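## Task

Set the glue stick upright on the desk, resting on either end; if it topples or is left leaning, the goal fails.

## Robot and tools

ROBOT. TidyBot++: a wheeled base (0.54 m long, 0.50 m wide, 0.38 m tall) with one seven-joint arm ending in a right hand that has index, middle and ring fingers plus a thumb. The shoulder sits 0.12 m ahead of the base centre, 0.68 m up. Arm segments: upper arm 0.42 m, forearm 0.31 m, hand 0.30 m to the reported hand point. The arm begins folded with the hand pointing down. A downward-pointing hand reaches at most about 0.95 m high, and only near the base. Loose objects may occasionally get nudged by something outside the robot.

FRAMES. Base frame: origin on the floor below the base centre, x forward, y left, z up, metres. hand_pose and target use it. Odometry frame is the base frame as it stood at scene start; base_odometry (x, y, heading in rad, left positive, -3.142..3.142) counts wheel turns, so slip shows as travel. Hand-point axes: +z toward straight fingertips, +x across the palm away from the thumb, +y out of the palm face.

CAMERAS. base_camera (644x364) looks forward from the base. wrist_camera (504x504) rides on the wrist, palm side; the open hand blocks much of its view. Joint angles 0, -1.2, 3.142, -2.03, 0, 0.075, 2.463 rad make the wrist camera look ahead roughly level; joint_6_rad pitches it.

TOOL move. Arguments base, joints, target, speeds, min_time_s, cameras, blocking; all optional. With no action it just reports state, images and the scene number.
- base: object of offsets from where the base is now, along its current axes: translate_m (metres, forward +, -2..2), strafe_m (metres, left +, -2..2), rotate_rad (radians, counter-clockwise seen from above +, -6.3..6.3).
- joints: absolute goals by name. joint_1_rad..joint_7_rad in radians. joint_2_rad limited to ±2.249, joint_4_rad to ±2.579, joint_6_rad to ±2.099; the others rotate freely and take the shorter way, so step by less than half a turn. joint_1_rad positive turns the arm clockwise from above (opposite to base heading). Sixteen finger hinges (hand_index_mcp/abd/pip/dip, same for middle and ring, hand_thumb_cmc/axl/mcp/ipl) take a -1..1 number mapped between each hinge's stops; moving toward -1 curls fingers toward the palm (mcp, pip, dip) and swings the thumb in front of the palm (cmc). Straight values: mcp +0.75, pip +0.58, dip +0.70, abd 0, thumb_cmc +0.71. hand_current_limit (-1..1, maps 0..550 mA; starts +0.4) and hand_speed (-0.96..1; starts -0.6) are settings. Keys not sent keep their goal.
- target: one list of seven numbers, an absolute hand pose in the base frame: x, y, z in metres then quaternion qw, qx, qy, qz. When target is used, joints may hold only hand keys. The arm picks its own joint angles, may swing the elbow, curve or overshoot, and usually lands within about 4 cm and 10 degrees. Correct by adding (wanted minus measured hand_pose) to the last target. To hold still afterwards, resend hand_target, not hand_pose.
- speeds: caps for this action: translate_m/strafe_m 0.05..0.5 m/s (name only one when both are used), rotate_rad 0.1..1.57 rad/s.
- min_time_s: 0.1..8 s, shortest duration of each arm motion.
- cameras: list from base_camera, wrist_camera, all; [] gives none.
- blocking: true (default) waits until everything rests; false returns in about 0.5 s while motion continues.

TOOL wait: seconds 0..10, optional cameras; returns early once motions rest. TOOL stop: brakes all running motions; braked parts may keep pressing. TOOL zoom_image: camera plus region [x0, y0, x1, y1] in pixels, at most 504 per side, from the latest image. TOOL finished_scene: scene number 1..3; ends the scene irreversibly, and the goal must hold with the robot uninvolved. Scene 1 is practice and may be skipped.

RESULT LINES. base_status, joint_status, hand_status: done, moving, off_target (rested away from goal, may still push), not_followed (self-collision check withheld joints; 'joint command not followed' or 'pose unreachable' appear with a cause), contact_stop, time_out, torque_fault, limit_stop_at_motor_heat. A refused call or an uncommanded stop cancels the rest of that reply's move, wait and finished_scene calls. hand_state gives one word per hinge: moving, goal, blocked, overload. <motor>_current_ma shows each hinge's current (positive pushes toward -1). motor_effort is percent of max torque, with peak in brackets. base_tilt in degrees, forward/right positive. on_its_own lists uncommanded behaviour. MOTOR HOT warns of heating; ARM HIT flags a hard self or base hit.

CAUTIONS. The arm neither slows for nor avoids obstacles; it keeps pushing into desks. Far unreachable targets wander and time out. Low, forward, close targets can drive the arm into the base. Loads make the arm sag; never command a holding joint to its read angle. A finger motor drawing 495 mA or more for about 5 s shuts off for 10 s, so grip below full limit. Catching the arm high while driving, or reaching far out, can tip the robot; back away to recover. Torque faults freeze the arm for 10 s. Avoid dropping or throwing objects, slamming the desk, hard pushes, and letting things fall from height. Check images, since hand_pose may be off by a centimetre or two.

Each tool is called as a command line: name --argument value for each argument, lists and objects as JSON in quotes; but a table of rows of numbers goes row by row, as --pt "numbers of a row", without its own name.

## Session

move --joints '{"joint_1_rad": 0, "joint_2_rad": -1.2, "joint_3_rad": 3.142, "joint_4_rad": -2.03, "joint_5_rad": 0, "joint_6_rad": -0.3, "joint_7_rad": 2.463}' --cameras '["all"]'

Scene clock: 2.47 s.
move: done
base_odometry: x=+0.000 y=+0.000 heading=+0.000
base_tilt: forward=-0.3 right=+0.0
base_status: not commanded
joint_positions: joint_1_rad=+0.015 joint_2_rad=-1.186 joint_3_rad=+3.146 joint_4_rad=-2.046 joint_5_rad=-0.040 joint_6_rad=-0.398 joint_7_rad=+2.506 hand_index_mcp=+0.759 hand_index_abd=+0.000 hand_index_pip=+0.577 hand_index_dip=+0.696 hand_middle_mcp=+0.760 hand_middle_abd=+0.000 hand_middle_pip=+0.577 hand_middle_dip=+0.696 hand_ring_mcp=+0.759 hand_ring_abd=+0.000 hand_ring_pip=+0.577 hand_ring_dip=+0.696 hand_thumb_cmc=+0.719 hand_thumb_axl=+0.677 hand_thumb_mcp=+0.225 hand_thumb_ipl=+0.168 hand_current_limit=+0.400 hand_speed=-0.600
joint_status: all done
hand_state: goal,goal,goal,goal,goal,goal,goal,goal,goal,goal,goal,goal,goal,goal,goal,goal
index_mcp_current_ma: 9
index_abd_current_ma: 0
index_pip_current_ma: 1
index_dip_current_ma: 0
middle_mcp_current_ma: 11
middle_abd_current_ma: 0
middle_pip_current_ma: 1
middle_dip_current_ma: 0
ring_mcp_current_ma: 10
ring_abd_current_ma: 0
ring_pip_current_ma: 1
ring_dip_current_ma: 0
thumb_cmc_current_ma: 9
thumb_axl_current_ma: -1
thumb_mcp_current_ma: -1
thumb_ipl_current_ma: 0
hand_goal_index_mcp: 0.754
hand_goal_index_abd: 0.000
hand_goal_index_pip: 0.576
hand_goal_index_dip: 0.696
hand_goal_middle_mcp: 0.754
hand_goal_middle_abd: 0.000
hand_goal_middle_pip: 0.576
hand_goal_middle_dip: 0.696
hand_goal_ring_mcp: 0.754
hand_goal_ring_abd: 0.000
hand_goal_ring_pip: 0.576
hand_goal_ring_dip: 0.696
hand_goal_thumb_cmc: 0.714
hand_goal_thumb_axl: 0.678
hand_goal_thumb_mcp: 0.226
hand_goal_thumb_ipl: 0.168
motor_effort: joint_1_rad=+1(3) joint_2_rad=+15(17) joint_3_rad=+1(2) joint_4_rad=+14(17) joint_5_rad=+0(1) joint_6_rad=+8(8) joint_7_rad=+0(2)
hand_pose: x=+0.2381 y=-0.0687 z=+1.1874 quat_wxyz=(-0.352, -0.530, -0.255, -0.728) (m; base frame)
hand_target: x=+0.2093 y=-0.0699 z=+1.2220 quat_wxyz=(-0.364, -0.483, -0.231, -0.762) (m; base frame)
hand_status: not commanded
pictures: base_camera, wrist_camera
camera_calibration:
wrist_camera: T_world_to_cam=[[-0.00251639, -0.998723, -0.0504513, 0.0267549], [-0.499292, 0.0449676, -0.865266, 1.10077], [0.86643, 0.0230126, -0.498768, 0.509036], [0, 0, 0, 1]] pos_world=[0.10863, -0.0344926, 1.2077]

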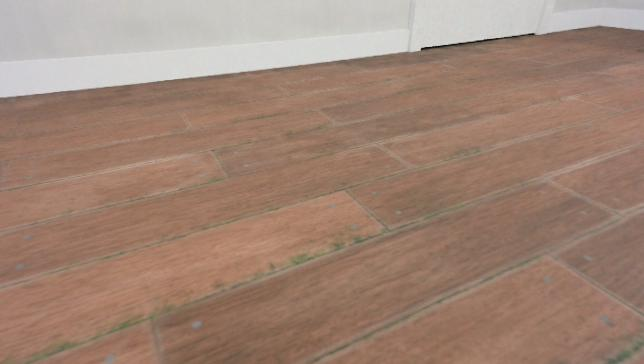

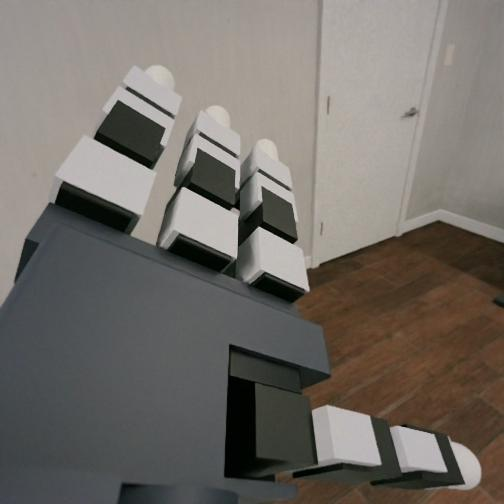

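move --base '{"rotate_rad": -1.0}' --cameras '["all"]'

Scene clock: 4.87 s.
move: done
base_odometry: x=+0.000 y=+0.000 heading=-0.998
base_tilt: forward=-0.3 right=+0.0
base_status: done
joint_positions: joint_1_rad=+0.010 joint_2_rad=-1.186 joint_3_rad=+3.146 joint_4_rad=-2.046 joint_5_rad=-0.038 joint_6_rad=-0.396 joint_7_rad=+2.504 hand_index_mcp=+0.760 hand_index_abd=+0.000 hand_index_pip=+0.577 hand_index_dip=+0.696 hand_middle_mcp=+0.760 hand_middle_abd=+0.000 hand_middle_pip=+0.577 hand_middle_dip=+0.696 hand_ring_mcp=+0.760 hand_ring_abd=+0.000 hand_ring_pip=+0.577 hand_ring_dip=+0.696 hand_thumb_cmc=+0.719 hand_thumb_axl=+0.677 hand_thumb_mcp=+0.225 hand_thumb_ipl=+0.168 hand_current_limit=+0.400 hand_speed=-0.600
joint_status: not commanded
hand_state: goal,goal,goal,goal,goal,goal,goal,goal,goal,goal,goal,goal,goal,goal,goal,goal
index_mcp_current_ma: 11
index_abd_current_ma: 0
index_pip_current_ma: 1
index_dip_current_ma: 0
middle_mcp_current_ma: 13
middle_abd_current_ma: 0
middle_pip_current_ma: 1
middle_dip_current_ma: 0
ring_mcp_current_ma: 11
ring_abd_current_ma: 0
ring_pip_current_ma: 1
ring_dip_current_ma: 0
thumb_cmc_current_ma: 10
thumb_axl_current_ma: -1
thumb_mcp_current_ma: -1
thumb_ipl_current_ma: 0
hand_goal_index_mcp: 0.754
hand_goal_index_abd: 0.000
hand_goal_index_pip: 0.576
hand_goal_index_dip: 0.696
hand_goal_middle_mcp: 0.754
hand_goal_middle_abd: 0.000
hand_goal_middle_pip: 0.576
hand_goal_middle_dip: 0.696
hand_goal_ring_mcp: 0.754
hand_goal_ring_abd: 0.000
hand_goal_ring_pip: 0.576
hand_goal_ring_dip: 0.696
hand_goal_thumb_cmc: 0.714
hand_goal_thumb_axl: 0.678
hand_goal_thumb_mcp: 0.226
hand_goal_thumb_ipl: 0.168
motor_effort: joint_1_rad=+2(2) joint_2_rad=+15(16) joint_3_rad=+1(2) joint_4_rad=+14(15) joint_5_rad=+0(1) joint_6_rad=+7(9) joint_7_rad=+1(2)
hand_pose: x=+0.2382 y=-0.0683 z=+1.1879 quat_wxyz=(-0.350, -0.529, -0.256, -0.729) (m; base frame)
hand_target: x=+0.2093 y=-0.0699 z=+1.2220 quat_wxyz=(-0.364, -0.483, -0.231, -0.762) (m; base frame)
hand_status: not commanded
pictures: base_camera, wrist_camera
camera_calibration:
wrist_camera: T_world_to_cam=[[0.00165531, -0.998741, -0.0501333, 0.0258371], [-0.498103, 0.0426481, -0.866068, 1.10162], [0.867116, 0.0264052, -0.497405, 0.507702], [0, 0, 0, 1]] pos_world=[0.108439, -0.0345833, 1.20791]

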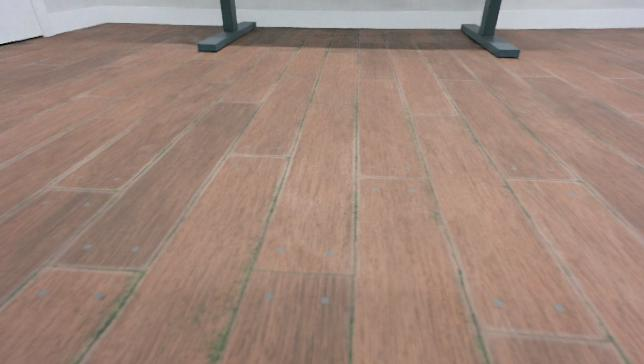

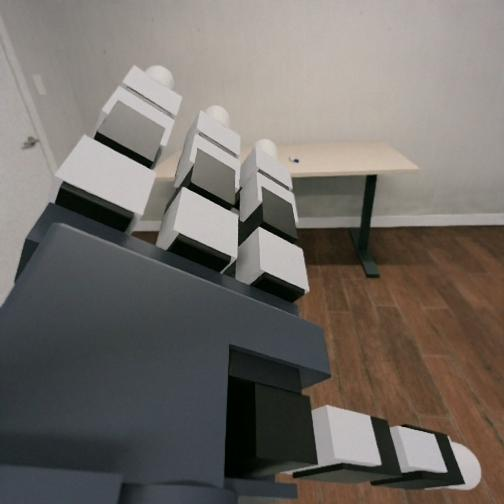

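move --base '{"translate_m": 1.0, "strafe_m": 0.1, "rotate_rad": -0.095}' --joints '{"joint_6_rad": -0.5, "hand_index_abd": 0.18, "hand_middle_abd": -0.18, "hand_ring_abd": -0.3, "hand_ring_pip": -0.75, "hand_ring_dip": 0.0, "hand_thumb_cmc": 0.9}' --cameras '["all"]'

Scene clock: 10.77 s.
move: done
base_odometry: x=+0.626 y=-0.786 heading=-1.094
base_tilt: forward=-0.3 right=+0.0
base_status: done
joint_positions: joint_1_rad=+0.007 joint_2_rad=-1.192 joint_3_rad=+3.146 joint_4_rad=-2.038 joint_5_rad=-0.037 joint_6_rad=-0.497 joint_7_rad=+2.504 hand_index_mcp=+0.761 hand_index_abd=+0.181 hand_index_pip=+0.577 hand_index_dip=+0.696 hand_middle_mcp=+0.762 hand_middle_abd=-0.173 hand_middle_pip=+0.577 hand_middle_dip=+0.696 hand_ring_mcp=+0.761 hand_ring_abd=-0.295 hand_ring_pip=-0.748 hand_ring_dip=+0.002 hand_thumb_cmc=+0.904 hand_thumb_axl=+0.677 hand_thumb_mcp=+0.226 hand_thumb_ipl=+0.168 hand_current_limit=+0.400 hand_speed=-0.600
joint_status: all done
hand_state: goal,goal,goal,goal,goal,goal,goal,goal,goal,goal,goal,goal,goal,goal,goal,goal
index_mcp_current_ma: 14
index_abd_current_ma: 1
index_pip_current_ma: 1
index_dip_current_ma: 0
middle_mcp_current_ma: 16
middle_abd_current_ma: 12
middle_pip_current_ma: 1
middle_dip_current_ma: 0
ring_mcp_current_ma: 14
ring_abd_current_ma: 7
ring_pip_current_ma: 2
ring_dip_current_ma: 4
thumb_cmc_current_ma: 7
thumb_axl_current_ma: -1
thumb_mcp_current_ma: -1
thumb_ipl_current_ma: 0
hand_goal_index_mcp: 0.754
hand_goal_index_abd: 0.180
hand_goal_index_pip: 0.576
hand_goal_index_dip: 0.696
hand_goal_middle_mcp: 0.754
hand_goal_middle_abd: -0.180
hand_goal_middle_pip: 0.576
hand_goal_middle_dip: 0.696
hand_goal_ring_mcp: 0.754
hand_goal_ring_abd: -0.300
hand_goal_ring_pip: -0.750
hand_goal_ring_dip: 0.000
hand_goal_thumb_cmc: 0.900
hand_goal_thumb_axl: 0.678
hand_goal_thumb_mcp: 0.226
hand_goal_thumb_ipl: 0.168
motor_effort: joint_1_rad=+1(2) joint_2_rad=+15(18) joint_3_rad=+1(2) joint_4_rad=+14(15) joint_5_rad=+0(1) joint_6_rad=+8(10) joint_7_rad=+1(2)
hand_pose: x=+0.2459 y=-0.0671 z=+1.1652 quat_wxyz=(-0.338, -0.559, -0.273, -0.706) (m; base frame)
hand_target: x=+0.2392 y=-0.0699 z=+1.1687 quat_wxyz=(-0.339, -0.557, -0.266, -0.710) (m; base frame)
hand_status: not commanded
pictures: base_camera, wrist_camera
camera_calibration:
wrist_camera: T_world_to_cam=[[0.00203906, -0.998845, -0.0479988, 0.0233427], [-0.571114, 0.0382376, -0.819979, 1.04972], [0.820868, 0.0290848, -0.570377, 0.58619], [0, 0, 0, 1]] pos_world=[0.118276, -0.0338721, 1.19622]

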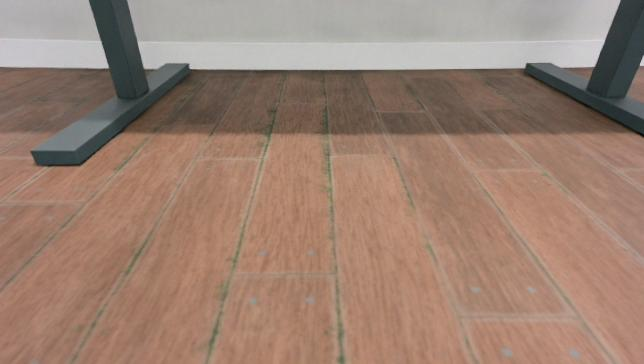

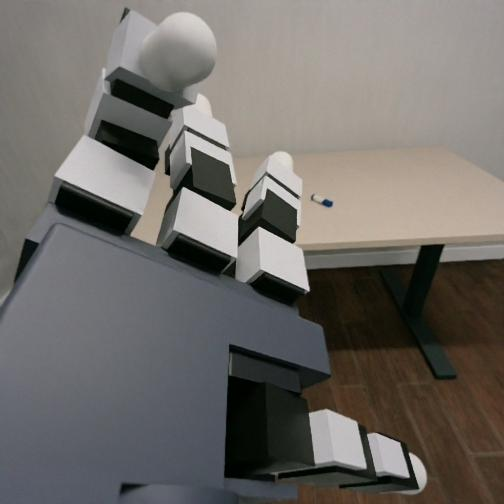

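zoom_image --camera "wrist_camera" --region '[280, 160, 370, 250]'

Scaled by 5.600 from the camera's 504x504 image, which has a finer 720x720 frame.

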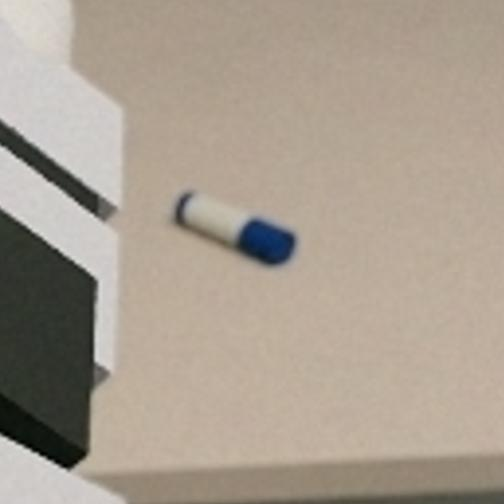

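move --base '{"translate_m": 0.2, "strafe_m": -0.205}' --joints '{"joint_1_rad": 0.12, "joint_2_rad": 0.165, "joint_3_rad": 3.12, "joint_4_rad": -1.02, "joint_5_rad": -0.02, "joint_6_rad": -2.0, "joint_7_rad": 0.845}' --min_time_s 2.5

move --base '{"translate_m": 0.32}' --speeds '{"translate_m": 0.3}' --cameras '["all"]'

Scene clock: 21.60 s.
move: done
base_odometry: x=+0.536 y=-1.058 heading=-1.094
base_tilt: forward=-0.3 right=+0.0
base_status: done
joint_positions: joint_1_rad=+0.106 joint_2_rad=+0.148 joint_3_rad=+3.144 joint_4_rad=-1.042 joint_5_rad=-0.036 joint_6_rad=-1.916 joint_7_rad=+0.888 hand_index_mcp=+0.754 hand_index_abd=+0.181 hand_index_pip=+0.577 hand_index_dip=+0.696 hand_middle_mcp=+0.754 hand_middle_abd=-0.175 hand_middle_pip=+0.577 hand_middle_dip=+0.696 hand_ring_mcp=+0.756 hand_ring_abd=-0.296 hand_ring_pip=-0.748 hand_ring_dip=+0.002 hand_thumb_cmc=+0.900 hand_thumb_axl=+0.677 hand_thumb_mcp=+0.224 hand_thumb_ipl=+0.168 hand_current_limit=+0.400 hand_speed=-0.600
joint_status: all done
hand_state: goal,goal,goal,goal,goal,goal,goal,goal,goal,goal,goal,goal,goal,goal,goal,goal
index_mcp_current_ma: 0
index_abd_current_ma: 1
index_pip_current_ma: 1
index_dip_current_ma: 0
middle_mcp_current_ma: 0
middle_abd_current_ma: 7
middle_pip_current_ma: 1
middle_dip_current_ma: 0
ring_mcp_current_ma: 4
ring_abd_current_ma: 6
ring_pip_current_ma: 2
ring_dip_current_ma: 4
thumb_cmc_current_ma: 0
thumb_axl_current_ma: -1
thumb_mcp_current_ma: -5
thumb_ipl_current_ma: 0
hand_goal_index_mcp: 0.754
hand_goal_index_abd: 0.180
hand_goal_index_pip: 0.576
hand_goal_index_dip: 0.696
hand_goal_middle_mcp: 0.754
hand_goal_middle_abd: -0.180
hand_goal_middle_pip: 0.576
hand_goal_middle_dip: 0.696
hand_goal_ring_mcp: 0.754
hand_goal_ring_abd: -0.300
hand_goal_ring_pip: -0.750
hand_goal_ring_dip: 0.000
hand_goal_thumb_cmc: 0.900
hand_goal_thumb_axl: 0.678
hand_goal_thumb_mcp: 0.226
hand_goal_thumb_ipl: 0.168
motor_effort: joint_1_rad=+1(3) joint_2_rad=-18(20) joint_3_rad=+1(3) joint_4_rad=+12(16) joint_5_rad=+0(1) joint_6_rad=-1(9) joint_7_rad=+1(2)
hand_pose: x=+0.4069 y=-0.0722 z=+0.9093 quat_wxyz=(+0.021, -0.925, +0.379, -0.012) (m; base frame)
hand_target: x=+0.3875 y=-0.0699 z=+0.9162 quat_wxyz=(+0.004, -0.918, +0.397, +0.024) (m; base frame)
hand_status: not commanded
pictures: none

Scene clock: 23.57 s.
move: done
base_odometry: x=+0.683 y=-1.343 heading=-1.094
base_tilt: forward=-0.2 right=+0.0
base_status: done
joint_positions: joint_1_rad=+0.108 joint_2_rad=+0.156 joint_3_rad=+3.143 joint_4_rad=-1.040 joint_5_rad=-0.036 joint_6_rad=-1.924 joint_7_rad=+0.887 hand_index_mcp=+0.754 hand_index_abd=+0.181 hand_index_pip=+0.577 hand_index_dip=+0.696 hand_middle_mcp=+0.753 hand_middle_abd=-0.176 hand_middle_pip=+0.577 hand_middle_dip=+0.696 hand_ring_mcp=+0.756 hand_ring_abd=-0.296 hand_ring_pip=-0.748 hand_ring_dip=+0.002 hand_thumb_cmc=+0.900 hand_thumb_axl=+0.677 hand_thumb_mcp=+0.223 hand_thumb_ipl=+0.168 hand_current_limit=+0.400 hand_speed=-0.600
joint_status: not commanded
hand_state: goal,goal,goal,goal,goal,goal,goal,goal,goal,goal,goal,goal,goal,goal,goal,goal
index_mcp_current_ma: 0
index_abd_current_ma: 1
index_pip_current_ma: 1
index_dip_current_ma: 0
middle_mcp_current_ma: -1
middle_abd_current_ma: 6
middle_pip_current_ma: 1
middle_dip_current_ma: 0
ring_mcp_current_ma: 4
ring_abd_current_ma: 5
ring_pip_current_ma: 2
ring_dip_current_ma: 4
thumb_cmc_current_ma: 0
thumb_axl_current_ma: -1
thumb_mcp_current_ma: -5
thumb_ipl_current_ma: 0
hand_goal_index_mcp: 0.754
hand_goal_index_abd: 0.180
hand_goal_index_pip: 0.576
hand_goal_index_dip: 0.696
hand_goal_middle_mcp: 0.754
hand_goal_middle_abd: -0.180
hand_goal_middle_pip: 0.576
hand_goal_middle_dip: 0.696
hand_goal_ring_mcp: 0.754
hand_goal_ring_abd: -0.300
hand_goal_ring_pip: -0.750
hand_goal_ring_dip: 0.000
hand_goal_thumb_cmc: 0.900
hand_goal_thumb_axl: 0.678
hand_goal_thumb_mcp: 0.226
hand_goal_thumb_ipl: 0.168
motor_effort: joint_1_rad=+1(3) joint_2_rad=-18(21) joint_3_rad=+1(2) joint_4_rad=+11(13) joint_5_rad=+0(1) joint_6_rad=-1(2) joint_7_rad=+0(1)
hand_pose: x=+0.4067 y=-0.0725 z=+0.9079 quat_wxyz=(+0.019, -0.925, +0.380, -0.005) (m; base frame)
hand_target: x=+0.3875 y=-0.0699 z=+0.9162 quat_wxyz=(+0.004, -0.918, +0.397, +0.024) (m; base frame)
hand_status: not commanded
pictures: base_camera, wrist_camera
camera_calibration:
wrist_camera: T_world_to_cam=[[-0.98787, 0.155252, -0.00301405, 0.450681], [0.0978341, 0.637357, 0.764333, -0.736257], [0.120586, 0.754767, -0.644815, 0.712625], [0, 0, 0, 1]] pos_world=[0.431313, -0.138577, 1.02361]

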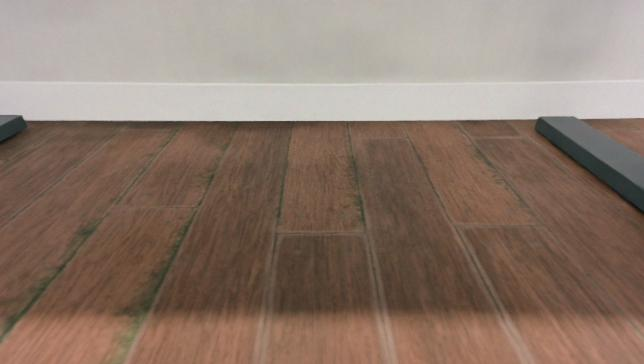

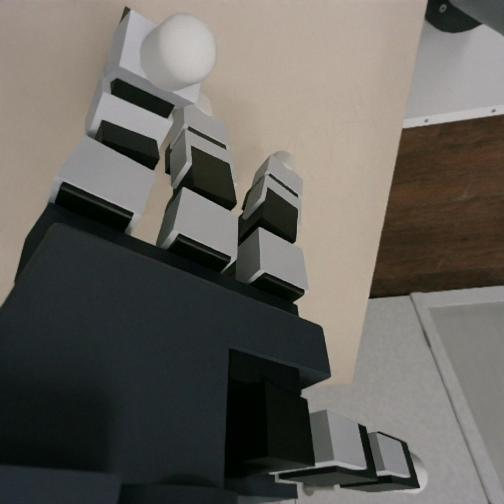

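move --base '{"translate_m": 0.062, "strafe_m": -0.034}' --joints '{"joint_7_rad": 0.79}' --speeds '{"translate_m": 0.15}' --cameras '["wrist_camera"]'

zoom_image --camera "wrist_camera" --region '[160, 30, 340, 210]'

Scene clock: 27.10 s.
move: done
base_odometry: x=+0.682 y=-1.414 heading=-1.094
base_tilt: forward=-0.2 right=+0.0
base_status: done
joint_positions: joint_1_rad=+0.110 joint_2_rad=+0.157 joint_3_rad=+3.140 joint_4_rad=-1.040 joint_5_rad=-0.036 joint_6_rad=-1.925 joint_7_rad=+0.820 hand_index_mcp=+0.753 hand_index_abd=+0.181 hand_index_pip=+0.577 hand_index_dip=+0.696 hand_middle_mcp=+0.753 hand_middle_abd=-0.176 hand_middle_pip=+0.577 hand_middle_dip=+0.696 hand_ring_mcp=+0.756 hand_ring_abd=-0.296 hand_ring_pip=-0.748 hand_ring_dip=+0.002 hand_thumb_cmc=+0.900 hand_thumb_axl=+0.677 hand_thumb_mcp=+0.223 hand_thumb_ipl=+0.168 hand_current_limit=+0.400 hand_speed=-0.600
joint_status: all done
hand_state: goal,goal,goal,goal,goal,goal,goal,goal,goal,goal,goal,goal,goal,goal,goal,goal
index_mcp_current_ma: -1
index_abd_current_ma: 1
index_pip_current_ma: 1
index_dip_current_ma: 0
middle_mcp_current_ma: -1
middle_abd_current_ma: 5
middle_pip_current_ma: 1
middle_dip_current_ma: 0
ring_mcp_current_ma: 3
ring_abd_current_ma: 5
ring_pip_current_ma: 2
ring_dip_current_ma: 4
thumb_cmc_current_ma: 0
thumb_axl_current_ma: -1
thumb_mcp_current_ma: -5
thumb_ipl_current_ma: 0
hand_goal_index_mcp: 0.754
hand_goal_index_abd: 0.180
hand_goal_index_pip: 0.576
hand_goal_index_dip: 0.696
hand_goal_middle_mcp: 0.754
hand_goal_middle_abd: -0.180
hand_goal_middle_pip: 0.576
hand_goal_middle_dip: 0.696
hand_goal_ring_mcp: 0.754
hand_goal_ring_abd: -0.300
hand_goal_ring_pip: -0.750
hand_goal_ring_dip: 0.000
hand_goal_thumb_cmc: 0.900
hand_goal_thumb_axl: 0.678
hand_goal_thumb_mcp: 0.226
hand_goal_thumb_ipl: 0.168
motor_effort: joint_1_rad=+0(3) joint_2_rad=-18(21) joint_3_rad=+0(2) joint_4_rad=+12(13) joint_5_rad=+0(2) joint_6_rad=-1(2) joint_7_rad=+0(2)
hand_pose: x=+0.4037 y=-0.0671 z=+0.9079 quat_wxyz=(+0.019, -0.912, +0.410, -0.004) (m; base frame)
hand_target: x=+0.3853 y=-0.0656 z=+0.9164 quat_wxyz=(+0.003, -0.906, +0.422, +0.024) (m; base frame)
hand_status: not commanded
pictures: wrist_camera
camera_calibration:
wrist_camera: T_world_to_cam=[[-0.975679, 0.219202, 0.00145545, 0.442235], [0.142203, 0.627874, 0.765214, -0.758715], [0.166822, 0.746809, -0.643775, 0.68889], [0, 0, 0, 1]] pos_world=[0.424449, -0.135031, 1.02343]

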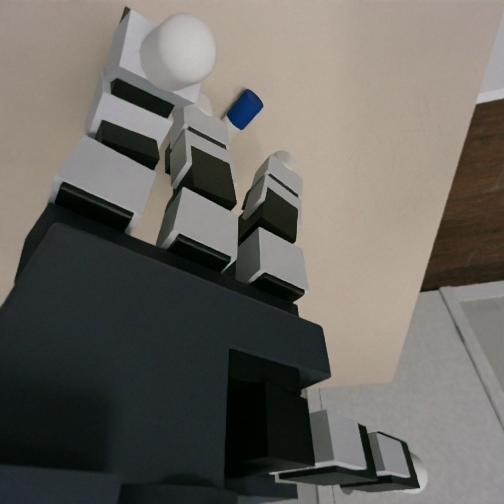

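Scaled by 2.800 from the camera's 504x504 image, which has a finer 720x720 frame.

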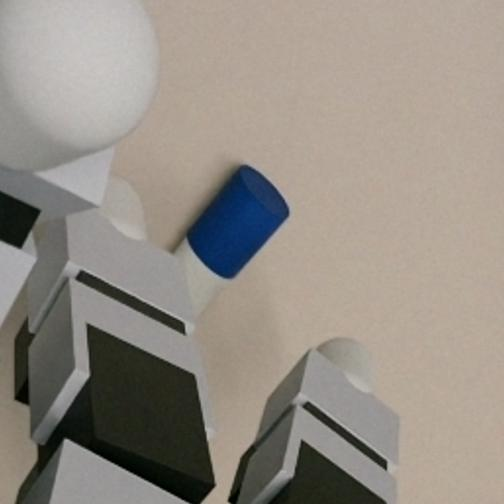

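move --joints '{"joint_1_rad": 0.12, "joint_2_rad": 0.165, "joint_3_rad": 3.12, "joint_4_rad": -1.15, "joint_5_rad": 0.02, "joint_6_rad": -1.79, "joint_7_rad": 0.79}' --base '{"translate_m": 0.0175, "strafe_m": 0.038}' --speeds '{"translate_m": 0.1}' --min_time_s 2 --cameras '["wrist_camera"]'

zoom_image --camera "wrist_camera" --region '[160, 50, 340, 230]'

Scene clock: 39.93 s.
move: done
base_odometry: x=+0.724 y=-1.412 heading=-1.094
base_tilt: forward=-0.3 right=+0.0
base_status: done
joint_positions: joint_1_rad=+0.114 joint_2_rad=+0.157 joint_3_rad=+3.137 joint_4_rad=-1.115 joint_5_rad=-0.020 joint_6_rad=-1.871 joint_7_rad=+0.820 hand_index_mcp=+0.753 hand_index_abd=+0.181 hand_index_pip=+0.577 hand_index_dip=+0.696 hand_middle_mcp=+0.753 hand_middle_abd=-0.176 hand_middle_pip=+0.577 hand_middle_dip=+0.696 hand_ring_mcp=+0.756 hand_ring_abd=-0.296 hand_ring_pip=-0.748 hand_ring_dip=+0.002 hand_thumb_cmc=+0.900 hand_thumb_axl=+0.677 hand_thumb_mcp=+0.223 hand_thumb_ipl=+0.168 hand_current_limit=+0.400 hand_speed=-0.600
joint_status: all done
hand_state: goal,goal,goal,goal,goal,goal,goal,goal,goal,goal,goal,goal,goal,goal,goal,goal
index_mcp_current_ma: -1
index_abd_current_ma: 1
index_pip_current_ma: 1
index_dip_current_ma: 0
middle_mcp_current_ma: -1
middle_abd_current_ma: 5
middle_pip_current_ma: 1
middle_dip_current_ma: 0
ring_mcp_current_ma: 3
ring_abd_current_ma: 5
ring_pip_current_ma: 2
ring_dip_current_ma: 4
thumb_cmc_current_ma: 0
thumb_axl_current_ma: -1
thumb_mcp_current_ma: -5
thumb_ipl_current_ma: 0
hand_goal_index_mcp: 0.754
hand_goal_index_abd: 0.180
hand_goal_index_pip: 0.576
hand_goal_index_dip: 0.696
hand_goal_middle_mcp: 0.754
hand_goal_middle_abd: -0.180
hand_goal_middle_pip: 0.576
hand_goal_middle_dip: 0.696
hand_goal_ring_mcp: 0.754
hand_goal_ring_abd: -0.300
hand_goal_ring_pip: -0.750
hand_goal_ring_dip: 0.000
hand_goal_thumb_cmc: 0.900
hand_goal_thumb_axl: 0.678
hand_goal_thumb_mcp: 0.226
hand_goal_thumb_ipl: 0.168
motor_effort: joint_1_rad=+2(3) joint_2_rad=-19(20) joint_3_rad=+1(2) joint_4_rad=+12(13) joint_5_rad=+0(2) joint_6_rad=-1(2) joint_7_rad=+1(2)
hand_pose: x=+0.4044 y=-0.0719 z=+0.8877 quat_wxyz=(+0.009, -0.910, +0.414, +0.004) (m; base frame)
hand_target: x=+0.4205 y=-0.0794 z=+0.8731 quat_wxyz=(-0.001, -0.904, +0.428, -0.020) (m; base frame)
hand_status: not commanded
pictures: wrist_camera
camera_calibration:
wrist_camera: T_world_to_cam=[[-0.973485, 0.227851, 0.0202632, 0.426915], [0.164531, 0.635897, 0.754032, -0.738879], [0.158922, 0.737373, -0.656525, 0.69316], [0, 0, 0, 1]] pos_world=[0.427006, -0.13854, 1.00356]

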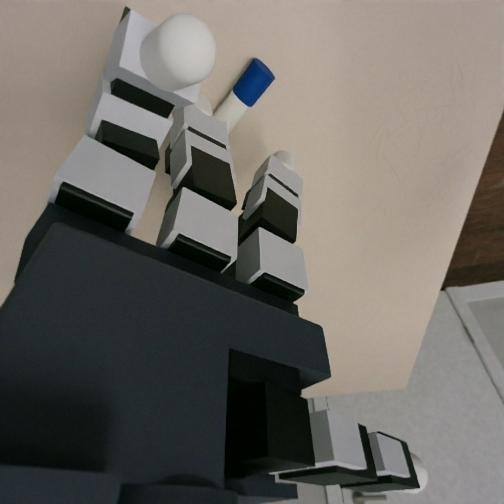

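Scaled by 2.800 from the camera's 504x504 image, which has a finer 720x720 frame.

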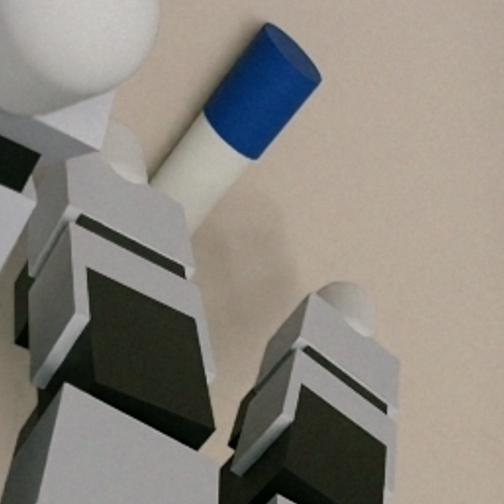

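move --joints '{"joint_1_rad": 0.12, "joint_2_rad": 0.165, "joint_3_rad": 3.12, "joint_4_rad": -1.23, "joint_5_rad": 0.02, "joint_6_rad": -1.715, "joint_7_rad": 0.755}' --base '{"translate_m": 0.005}' --speeds '{"translate_m": 0.1}' --min_time_s 2 --cameras '["wrist_camera"]'

zoom_image --camera "wrist_camera" --region '[160, 50, 340, 230]'

Scene clock: 46.47 s.
move: done
base_odometry: x=+0.726 y=-1.416 heading=-1.094
base_tilt: forward=-0.3 right=+0.0
base_status: done
joint_positions: joint_1_rad=+0.114 joint_2_rad=+0.157 joint_3_rad=+3.137 joint_4_rad=-1.194 joint_5_rad=-0.018 joint_6_rad=-1.797 joint_7_rad=+0.797 hand_index_mcp=+0.753 hand_index_abd=+0.181 hand_index_pip=+0.577 hand_index_dip=+0.696 hand_middle_mcp=+0.753 hand_middle_abd=-0.176 hand_middle_pip=+0.577 hand_middle_dip=+0.696 hand_ring_mcp=+0.756 hand_ring_abd=-0.296 hand_ring_pip=-0.748 hand_ring_dip=+0.002 hand_thumb_cmc=+0.900 hand_thumb_axl=+0.677 hand_thumb_mcp=+0.223 hand_thumb_ipl=+0.168 hand_current_limit=+0.400 hand_speed=-0.600
joint_status: all done
hand_state: goal,goal,goal,goal,goal,goal,goal,goal,goal,goal,goal,goal,goal,goal,goal,goal
index_mcp_current_ma: -1
index_abd_current_ma: 1
index_pip_current_ma: 1
index_dip_current_ma: 0
middle_mcp_current_ma: -1
middle_abd_current_ma: 5
middle_pip_current_ma: 1
middle_dip_current_ma: 0
ring_mcp_current_ma: 3
ring_abd_current_ma: 5
ring_pip_current_ma: 2
ring_dip_current_ma: 4
thumb_cmc_current_ma: 0
thumb_axl_current_ma: -1
thumb_mcp_current_ma: -6
thumb_ipl_current_ma: 0
hand_goal_index_mcp: 0.754
hand_goal_index_abd: 0.180
hand_goal_index_pip: 0.576
hand_goal_index_dip: 0.696
hand_goal_middle_mcp: 0.754
hand_goal_middle_abd: -0.180
hand_goal_middle_pip: 0.576
hand_goal_middle_dip: 0.696
hand_goal_ring_mcp: 0.754
hand_goal_ring_abd: -0.300
hand_goal_ring_pip: -0.750
hand_goal_ring_dip: 0.000
hand_goal_thumb_cmc: 0.900
hand_goal_thumb_axl: 0.678
hand_goal_thumb_mcp: 0.226
hand_goal_thumb_ipl: 0.168
motor_effort: joint_1_rad=+1(3) joint_2_rad=-19(21) joint_3_rad=+0(1) joint_4_rad=+12(14) joint_5_rad=+0(1) joint_6_rad=-1(2) joint_7_rad=+0(2)
hand_pose: x=+0.4082 y=-0.0708 z=+0.8641 quat_wxyz=(+0.008, -0.905, +0.426, +0.006) (m; base frame)
hand_target: x=+0.4232 y=-0.0771 z=+0.8488 quat_wxyz=(-0.002, -0.896, +0.443, -0.018) (m; base frame)
hand_status: not commanded
pictures: wrist_camera
camera_calibration:
wrist_camera: T_world_to_cam=[[-0.967212, 0.25264, 0.0259742, 0.425106], [0.185248, 0.631827, 0.752648, -0.729929], [0.173738, 0.732781, -0.657911, 0.670971], [0, 0, 0, 1]] pos_world=[0.429813, -0.137885, 0.979777]

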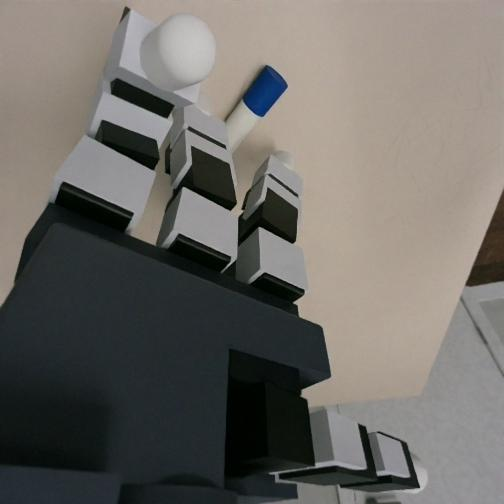

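Scaled by 2.800 from the camera's 504x504 image, which has a finer 720x720 frame.

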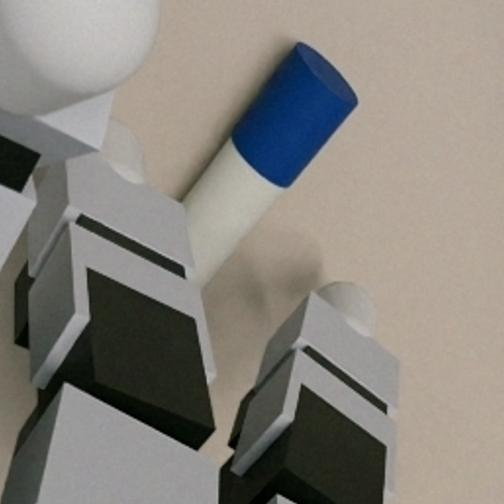

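move --joints '{"joint_1_rad": 0.12, "joint_2_rad": 0.165, "joint_3_rad": 3.12, "joint_4_rad": -1.262, "joint_5_rad": 0.02, "joint_6_rad": -1.684, "joint_7_rad": 0.755}' --base '{"translate_m": -0.009, "strafe_m": -0.001}' --speeds '{"translate_m": 0.1}' --min_time_s 2 --cameras '["wrist_camera"]'

zoom_image --camera "wrist_camera" --region '[160, 50, 340, 230]'

Scene clock: 51.93 s.
move: done
base_odometry: x=+0.721 y=-1.409 heading=-1.094
base_tilt: forward=-0.3 right=+0.0
base_status: done
joint_positions: joint_1_rad=+0.115 joint_2_rad=+0.159 joint_3_rad=+3.137 joint_4_rad=-1.225 joint_5_rad=-0.017 joint_6_rad=-1.766 joint_7_rad=+0.797 hand_index_mcp=+0.753 hand_index_abd=+0.181 hand_index_pip=+0.577 hand_index_dip=+0.696 hand_middle_mcp=+0.753 hand_middle_abd=-0.176 hand_middle_pip=+0.577 hand_middle_dip=+0.696 hand_ring_mcp=+0.756 hand_ring_abd=-0.296 hand_ring_pip=-0.748 hand_ring_dip=+0.002 hand_thumb_cmc=+0.900 hand_thumb_axl=+0.677 hand_thumb_mcp=+0.223 hand_thumb_ipl=+0.168 hand_current_limit=+0.400 hand_speed=-0.600
joint_status: all done
hand_state: goal,goal,goal,goal,goal,goal,goal,goal,goal,goal,goal,goal,goal,goal,goal,goal
index_mcp_current_ma: -1
index_abd_current_ma: 1
index_pip_current_ma: 1
index_dip_current_ma: 0
middle_mcp_current_ma: -1
middle_abd_current_ma: 5
middle_pip_current_ma: 1
middle_dip_current_ma: 0
ring_mcp_current_ma: 3
ring_abd_current_ma: 5
ring_pip_current_ma: 2
ring_dip_current_ma: 4
thumb_cmc_current_ma: 0
thumb_axl_current_ma: -1
thumb_mcp_current_ma: -6
thumb_ipl_current_ma: 0
hand_goal_index_mcp: 0.754
hand_goal_index_abd: 0.180
hand_goal_index_pip: 0.576
hand_goal_index_dip: 0.696
hand_goal_middle_mcp: 0.754
hand_goal_middle_abd: -0.180
hand_goal_middle_pip: 0.576
hand_goal_middle_dip: 0.696
hand_goal_ring_mcp: 0.754
hand_goal_ring_abd: -0.300
hand_goal_ring_pip: -0.750
hand_goal_ring_dip: 0.000
hand_goal_thumb_cmc: 0.900
hand_goal_thumb_axl: 0.678
hand_goal_thumb_mcp: 0.226
hand_goal_thumb_ipl: 0.168
motor_effort: joint_1_rad=+1(4) joint_2_rad=-19(23) joint_3_rad=+0(2) joint_4_rad=+12(14) joint_5_rad=+0(1) joint_6_rad=-2(3) joint_7_rad=+1(2)
hand_pose: x=+0.4102 y=-0.0713 z=+0.8541 quat_wxyz=(+0.007, -0.905, +0.426, +0.007) (m; base frame)
hand_target: x=+0.4245 y=-0.0772 z=+0.8390 quat_wxyz=(-0.002, -0.897, +0.443, -0.017) (m; base frame)
hand_status: not commanded
pictures: wrist_camera
camera_calibration:
wrist_camera: T_world_to_cam=[[-0.967007, 0.253286, 0.0272706, 0.426333], [0.186859, 0.632465, 0.751712, -0.722334], [0.17315, 0.732007, -0.658927, 0.665504], [0, 0, 0, 1]] pos_world=[0.43201, -0.138286, 0.96988]

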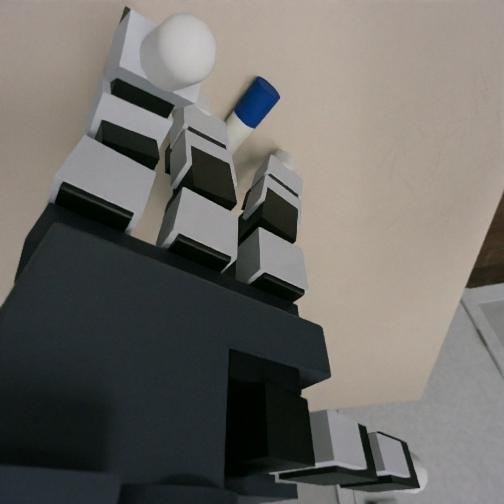

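Scaled by 2.800 from the camera's 504x504 image, which has a finer 720x720 frame.

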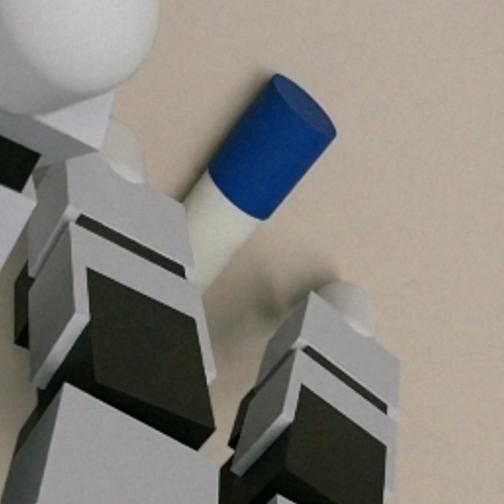

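move --joints '{"joint_1_rad": 0.12, "joint_2_rad": 0.165, "joint_3_rad": 3.12, "joint_4_rad": -1.283, "joint_5_rad": 0.02, "joint_6_rad": -1.663, "joint_7_rad": 0.755}' --min_time_s 1.5 --cameras '["wrist_camera"]'

zoom_image --camera "wrist_camera" --region '[160, 50, 340, 230]'

Scene clock: 56.00 s.
move: done
base_odometry: x=+0.721 y=-1.409 heading=-1.094
base_tilt: forward=-0.3 right=+0.0
base_status: not commanded
joint_positions: joint_1_rad=+0.115 joint_2_rad=+0.159 joint_3_rad=+3.137 joint_4_rad=-1.246 joint_5_rad=-0.017 joint_6_rad=-1.745 joint_7_rad=+0.797 hand_index_mcp=+0.753 hand_index_abd=+0.181 hand_index_pip=+0.577 hand_index_dip=+0.696 hand_middle_mcp=+0.753 hand_middle_abd=-0.176 hand_middle_pip=+0.577 hand_middle_dip=+0.696 hand_ring_mcp=+0.756 hand_ring_abd=-0.296 hand_ring_pip=-0.748 hand_ring_dip=+0.002 hand_thumb_cmc=+0.900 hand_thumb_axl=+0.677 hand_thumb_mcp=+0.223 hand_thumb_ipl=+0.168 hand_current_limit=+0.400 hand_speed=-0.600
joint_status: all done
hand_state: goal,goal,goal,goal,goal,goal,goal,goal,goal,goal,goal,goal,goal,goal,goal,goal
index_mcp_current_ma: -1
index_abd_current_ma: 1
index_pip_current_ma: 1
index_dip_current_ma: 0
middle_mcp_current_ma: -1
middle_abd_current_ma: 5
middle_pip_current_ma: 1
middle_dip_current_ma: 0
ring_mcp_current_ma: 3
ring_abd_current_ma: 5
ring_pip_current_ma: 2
ring_dip_current_ma: 4
thumb_cmc_current_ma: 0
thumb_axl_current_ma: -1
thumb_mcp_current_ma: -6
thumb_ipl_current_ma: 0
hand_goal_index_mcp: 0.754
hand_goal_index_abd: 0.180
hand_goal_index_pip: 0.576
hand_goal_index_dip: 0.696
hand_goal_middle_mcp: 0.754
hand_goal_middle_abd: -0.180
hand_goal_middle_pip: 0.576
hand_goal_middle_dip: 0.696
hand_goal_ring_mcp: 0.754
hand_goal_ring_abd: -0.300
hand_goal_ring_pip: -0.750
hand_goal_ring_dip: 0.000
hand_goal_thumb_cmc: 0.900
hand_goal_thumb_axl: 0.678
hand_goal_thumb_mcp: 0.226
hand_goal_thumb_ipl: 0.168
motor_effort: joint_1_rad=+1(2) joint_2_rad=-19(20) joint_3_rad=+0(1) joint_4_rad=+12(14) joint_5_rad=+0(1) joint_6_rad=-1(3) joint_7_rad=+1(2)
hand_pose: x=+0.4114 y=-0.0713 z=+0.8476 quat_wxyz=(+0.007, -0.904, +0.426, +0.007) (m; base frame)
hand_target: x=+0.4254 y=-0.0773 z=+0.8324 quat_wxyz=(-0.002, -0.897, +0.442, -0.017) (m; base frame)
hand_status: not commanded
pictures: wrist_camera
camera_calibration:
wrist_camera: T_world_to_cam=[[-0.966934, 0.253575, 0.02717, 0.427802], [0.186966, 0.632393, 0.751746, -0.717699], [0.173442, 0.731969, -0.658892, 0.66092], [0, 0, 0, 1]] pos_world=[0.43321, -0.138385, 0.963379]

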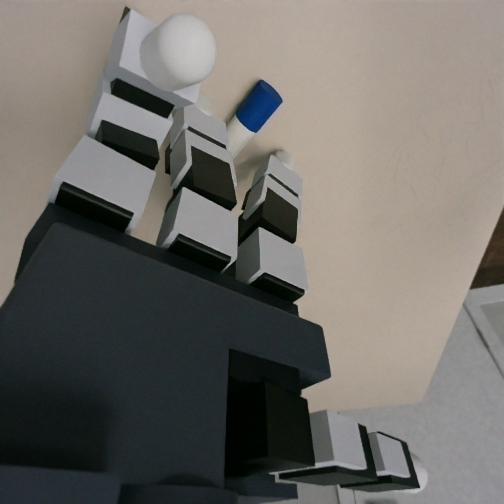

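Scaled by 2.800 from the camera's 504x504 image, which has a finer 720x720 frame.

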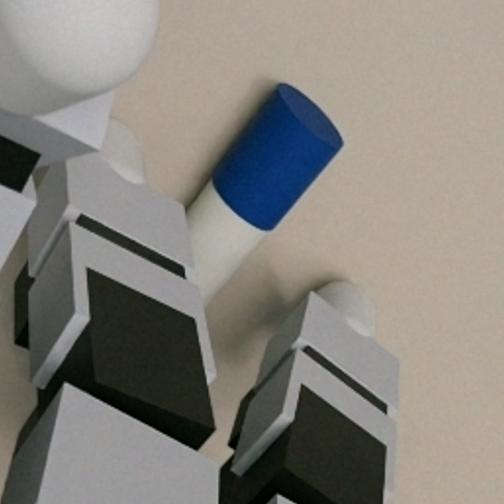

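move --joints '{"hand_index_abd": -0.15, "hand_middle_abd": 0.15, "hand_speed": -0.85}' --cameras '["wrist_camera"]'

zoom_image --camera "wrist_camera" --region '[160, 50, 340, 230]'

Scene clock: 59.03 s.
move: off_target
base_odometry: x=+0.721 y=-1.409 heading=-1.094
base_tilt: forward=-0.3 right=+0.0
base_status: not commanded
joint_positions: joint_1_rad=+0.115 joint_2_rad=+0.159 joint_3_rad=+3.137 joint_4_rad=-1.247 joint_5_rad=-0.017 joint_6_rad=-1.744 joint_7_rad=+0.797 hand_index_mcp=+0.753 hand_index_abd=-0.030 hand_index_pip=+0.577 hand_index_dip=+0.696 hand_middle_mcp=+0.753 hand_middle_abd=+0.036 hand_middle_pip=+0.577 hand_middle_dip=+0.696 hand_ring_mcp=+0.756 hand_ring_abd=-0.296 hand_ring_pip=-0.748 hand_ring_dip=+0.002 hand_thumb_cmc=+0.900 hand_thumb_axl=+0.677 hand_thumb_mcp=+0.223 hand_thumb_ipl=+0.168 hand_current_limit=+0.400 hand_speed=-0.850
joint_status: hand_index_abd off_target (ended at -0.030, target -0.150); hand_middle_abd off_target (ended at +0.036, target +0.150); the others done
hand_state: goal,blocked,goal,goal,goal,blocked,goal,goal,goal,goal,goal,goal,goal,goal,goal,goal
index_mcp_current_ma: -1
index_abd_current_ma: 385
index_pip_current_ma: 1
index_dip_current_ma: 0
middle_mcp_current_ma: -1
middle_abd_current_ma: -365
middle_pip_current_ma: 1
middle_dip_current_ma: 0
ring_mcp_current_ma: 3
ring_abd_current_ma: 5
ring_pip_current_ma: 2
ring_dip_current_ma: 4
thumb_cmc_current_ma: 0
thumb_axl_current_ma: -1
thumb_mcp_current_ma: -6
thumb_ipl_current_ma: 0
hand_goal_index_mcp: 0.754
hand_goal_index_abd: -0.150
hand_goal_index_pip: 0.576
hand_goal_index_dip: 0.696
hand_goal_middle_mcp: 0.754
hand_goal_middle_abd: 0.150
hand_goal_middle_pip: 0.576
hand_goal_middle_dip: 0.696
hand_goal_ring_mcp: 0.754
hand_goal_ring_abd: -0.300
hand_goal_ring_pip: -0.750
hand_goal_ring_dip: 0.000
hand_goal_thumb_cmc: 0.900
hand_goal_thumb_axl: 0.678
hand_goal_thumb_mcp: 0.226
hand_goal_thumb_ipl: 0.168
motor_effort: joint_1_rad=+1(2) joint_2_rad=-19(19) joint_3_rad=+0(1) joint_4_rad=+12(13) joint_5_rad=+0(1) joint_6_rad=-1(2) joint_7_rad=+1(1)
hand_pose: x=+0.4114 y=-0.0713 z=+0.8475 quat_wxyz=(+0.007, -0.904, +0.426, +0.007) (m; base frame)
hand_target: x=+0.4254 y=-0.0773 z=+0.8324 quat_wxyz=(-0.002, -0.897, +0.442, -0.017) (m; base frame)
hand_status: not commanded
pictures: wrist_camera
camera_calibration:
wrist_camera: T_world_to_cam=[[-0.966934, 0.253575, 0.02717, 0.427804], [0.186966, 0.632393, 0.751746, -0.717623], [0.173442, 0.731969, -0.658892, 0.660854], [0, 0, 0, 1]] pos_world=[0.43321, -0.138385, 0.963279]

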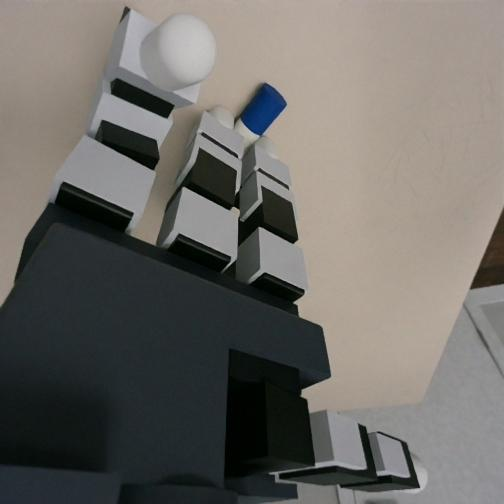

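Scaled by 2.800 from the camera's 504x504 image, which has a finer 720x720 frame.

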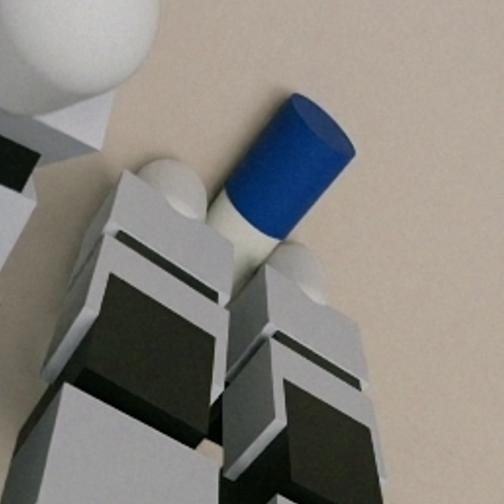

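move --joints '{"joint_1_rad": 0.12, "joint_2_rad": 0.165, "joint_3_rad": 3.12, "joint_4_rad": -0.99, "joint_5_rad": 0.02, "joint_6_rad": -1.93, "joint_7_rad": 0.755}' --min_time_s 3 --cameras '["wrist_camera"]'

zoom_image --camera "wrist_camera" --region '[160, 50, 340, 230]'

Scene clock: 63.80 s.
move: done
base_odometry: x=+0.721 y=-1.409 heading=-1.094
base_tilt: forward=-0.2 right=+0.0
base_status: not commanded
joint_positions: joint_1_rad=+0.115 joint_2_rad=+0.159 joint_3_rad=+3.137 joint_4_rad=-1.011 joint_5_rad=-0.017 joint_6_rad=-1.849 joint_7_rad=+0.797 hand_index_mcp=+0.752 hand_index_abd=-0.030 hand_index_pip=+0.576 hand_index_dip=+0.696 hand_middle_mcp=+0.753 hand_middle_abd=+0.036 hand_middle_pip=+0.577 hand_middle_dip=+0.696 hand_ring_mcp=+0.756 hand_ring_abd=-0.296 hand_ring_pip=-0.748 hand_ring_dip=+0.002 hand_thumb_cmc=+0.900 hand_thumb_axl=+0.677 hand_thumb_mcp=+0.223 hand_thumb_ipl=+0.168 hand_current_limit=+0.400 hand_speed=-0.850
joint_status: all done
hand_state: goal,blocked,goal,goal,goal,blocked,goal,goal,goal,goal,goal,goal,goal,goal,goal,goal
index_mcp_current_ma: -4
index_abd_current_ma: 385
index_pip_current_ma: 0
index_dip_current_ma: 0
middle_mcp_current_ma: -1
middle_abd_current_ma: -365
middle_pip_current_ma: 1
middle_dip_current_ma: 0
ring_mcp_current_ma: 3
ring_abd_current_ma: 5
ring_pip_current_ma: 2
ring_dip_current_ma: 4
thumb_cmc_current_ma: 0
thumb_axl_current_ma: -1
thumb_mcp_current_ma: -6
thumb_ipl_current_ma: 0
hand_goal_index_mcp: 0.754
hand_goal_index_abd: -0.150
hand_goal_index_pip: 0.576
hand_goal_index_dip: 0.696
hand_goal_middle_mcp: 0.754
hand_goal_middle_abd: 0.150
hand_goal_middle_pip: 0.576
hand_goal_middle_dip: 0.696
hand_goal_ring_mcp: 0.754
hand_goal_ring_abd: -0.300
hand_goal_ring_pip: -0.750
hand_goal_ring_dip: 0.000
hand_goal_thumb_cmc: 0.900
hand_goal_thumb_axl: 0.678
hand_goal_thumb_mcp: 0.226
hand_goal_thumb_ipl: 0.168
motor_effort: joint_1_rad=+1(2) joint_2_rad=-19(20) joint_3_rad=+1(1) joint_4_rad=+12(14) joint_5_rad=+0(1) joint_6_rad=+1(2) joint_7_rad=+1(2)
hand_pose: x=+0.4307 y=-0.0738 z=+0.9109 quat_wxyz=(+0.028, -0.903, +0.424, -0.055) (m; base frame)
hand_target: x=+0.4088 y=-0.0752 z=+0.9192 quat_wxyz=(+0.003, -0.895, +0.445, -0.029) (m; base frame)
hand_status: not commanded
pictures: wrist_camera
camera_calibration:
wrist_camera: T_world_to_cam=[[-0.962441, 0.251546, -0.102134, 0.561009], [0.0876086, 0.643833, 0.760134, -0.731364], [0.256966, 0.722636, -0.641689, 0.648709], [0, 0, 0, 1]] pos_world=[0.437316, -0.139023, 1.0295]

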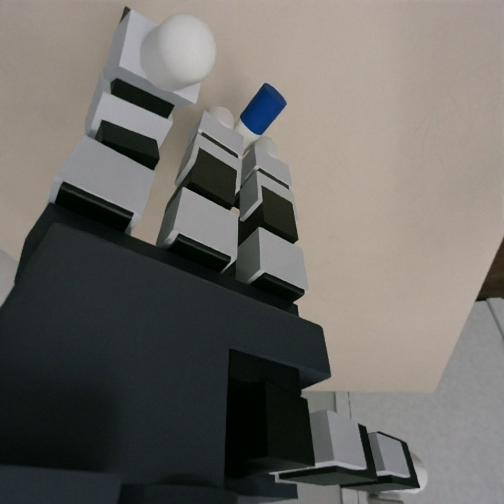

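Scaled by 2.800 from the camera's 504x504 image, which has a finer 720x720 frame.

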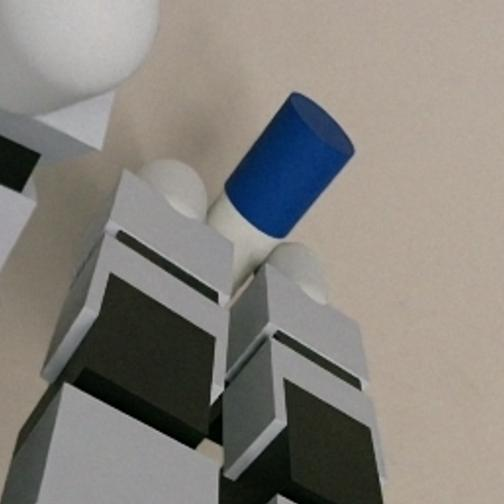

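move --joints '{"hand_index_dip": -0.609, "hand_middle_dip": -0.609, "hand_speed": -0.92}' --cameras '["wrist_camera"]'

zoom_image --camera "wrist_camera" --region '[160, 30, 340, 210]'

Scene clock: 69.87 s.
move: done
base_odometry: x=+0.721 y=-1.409 heading=-1.094
base_tilt: forward=-0.3 right=+0.0
base_status: not commanded
joint_positions: joint_1_rad=+0.115 joint_2_rad=+0.159 joint_3_rad=+3.137 joint_4_rad=-1.011 joint_5_rad=-0.017 joint_6_rad=-1.849 joint_7_rad=+0.797 hand_index_mcp=+0.751 hand_index_abd=-0.053 hand_index_pip=+0.576 hand_index_dip=-0.607 hand_middle_mcp=+0.753 hand_middle_abd=+0.058 hand_middle_pip=+0.577 hand_middle_dip=-0.604 hand_ring_mcp=+0.756 hand_ring_abd=-0.296 hand_ring_pip=-0.748 hand_ring_dip=+0.002 hand_thumb_cmc=+0.900 hand_thumb_axl=+0.677 hand_thumb_mcp=+0.223 hand_thumb_ipl=+0.168 hand_current_limit=+0.400 hand_speed=-0.920
joint_status: all done
hand_state: goal,blocked,goal,goal,goal,blocked,goal,goal,goal,goal,goal,goal,goal,goal,goal,goal
index_mcp_current_ma: -4
index_abd_current_ma: 297
index_pip_current_ma: 0
index_dip_current_ma: 1
middle_mcp_current_ma: -1
middle_abd_current_ma: -278
middle_pip_current_ma: 1
middle_dip_current_ma: 7
ring_mcp_current_ma: 3
ring_abd_current_ma: 5
ring_pip_current_ma: 2
ring_dip_current_ma: 4
thumb_cmc_current_ma: 0
thumb_axl_current_ma: -1
thumb_mcp_current_ma: -6
thumb_ipl_current_ma: 0
hand_goal_index_mcp: 0.754
hand_goal_index_abd: -0.150
hand_goal_index_pip: 0.576
hand_goal_index_dip: -0.608
hand_goal_middle_mcp: 0.754
hand_goal_middle_abd: 0.150
hand_goal_middle_pip: 0.576
hand_goal_middle_dip: -0.608
hand_goal_ring_mcp: 0.754
hand_goal_ring_abd: -0.300
hand_goal_ring_pip: -0.750
hand_goal_ring_dip: 0.000
hand_goal_thumb_cmc: 0.900
hand_goal_thumb_axl: 0.678
hand_goal_thumb_mcp: 0.226
hand_goal_thumb_ipl: 0.168
on_its_own: hand_index_abd moved -0.024 toward your old target -0.150; hand_middle_abd moved +0.022 toward your old target +0.150
motor_effort: joint_1_rad=+1(2) joint_2_rad=-19(19) joint_3_rad=+0(1) joint_4_rad=+13(13) joint_5_rad=+0(1) joint_6_rad=+1(2) joint_7_rad=+1(2)
hand_pose: x=+0.4306 y=-0.0737 z=+0.9109 quat_wxyz=(+0.028, -0.903, +0.424, -0.055) (m; base frame)
hand_target: x=+0.4088 y=-0.0752 z=+0.9192 quat_wxyz=(+0.003, -0.895, +0.445, -0.029) (m; base frame)
hand_status: not commanded
pictures: wrist_camera
camera_calibration:
wrist_camera: T_world_to_cam=[[-0.962507, 0.251437, -0.101779, 0.56056], [0.0878046, 0.643811, 0.76013, -0.731441], [0.256652, 0.722694, -0.64175, 0.648944], [0, 0, 0, 1]] pos_world=[0.437215, -0.139024, 1.0295]

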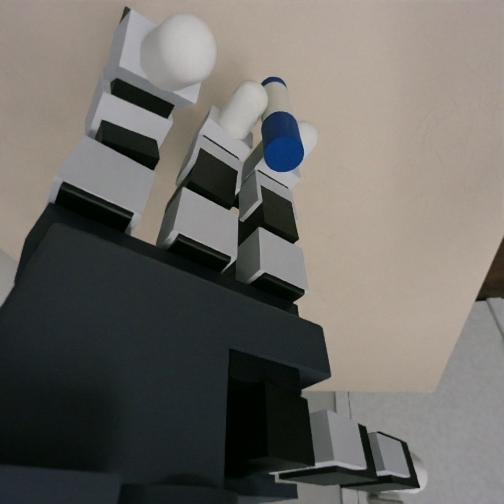

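Scaled by 2.800 from the camera's 504x504 image, which has a finer 720x720 frame.

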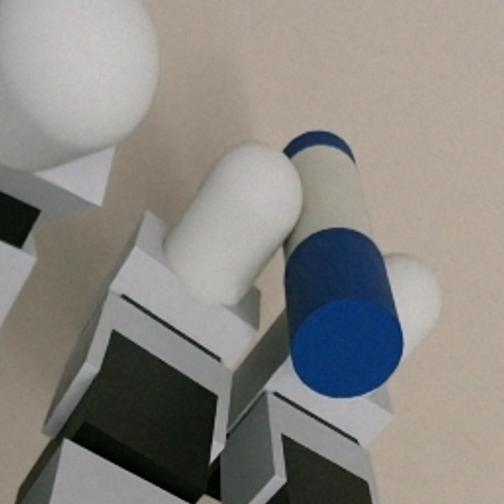

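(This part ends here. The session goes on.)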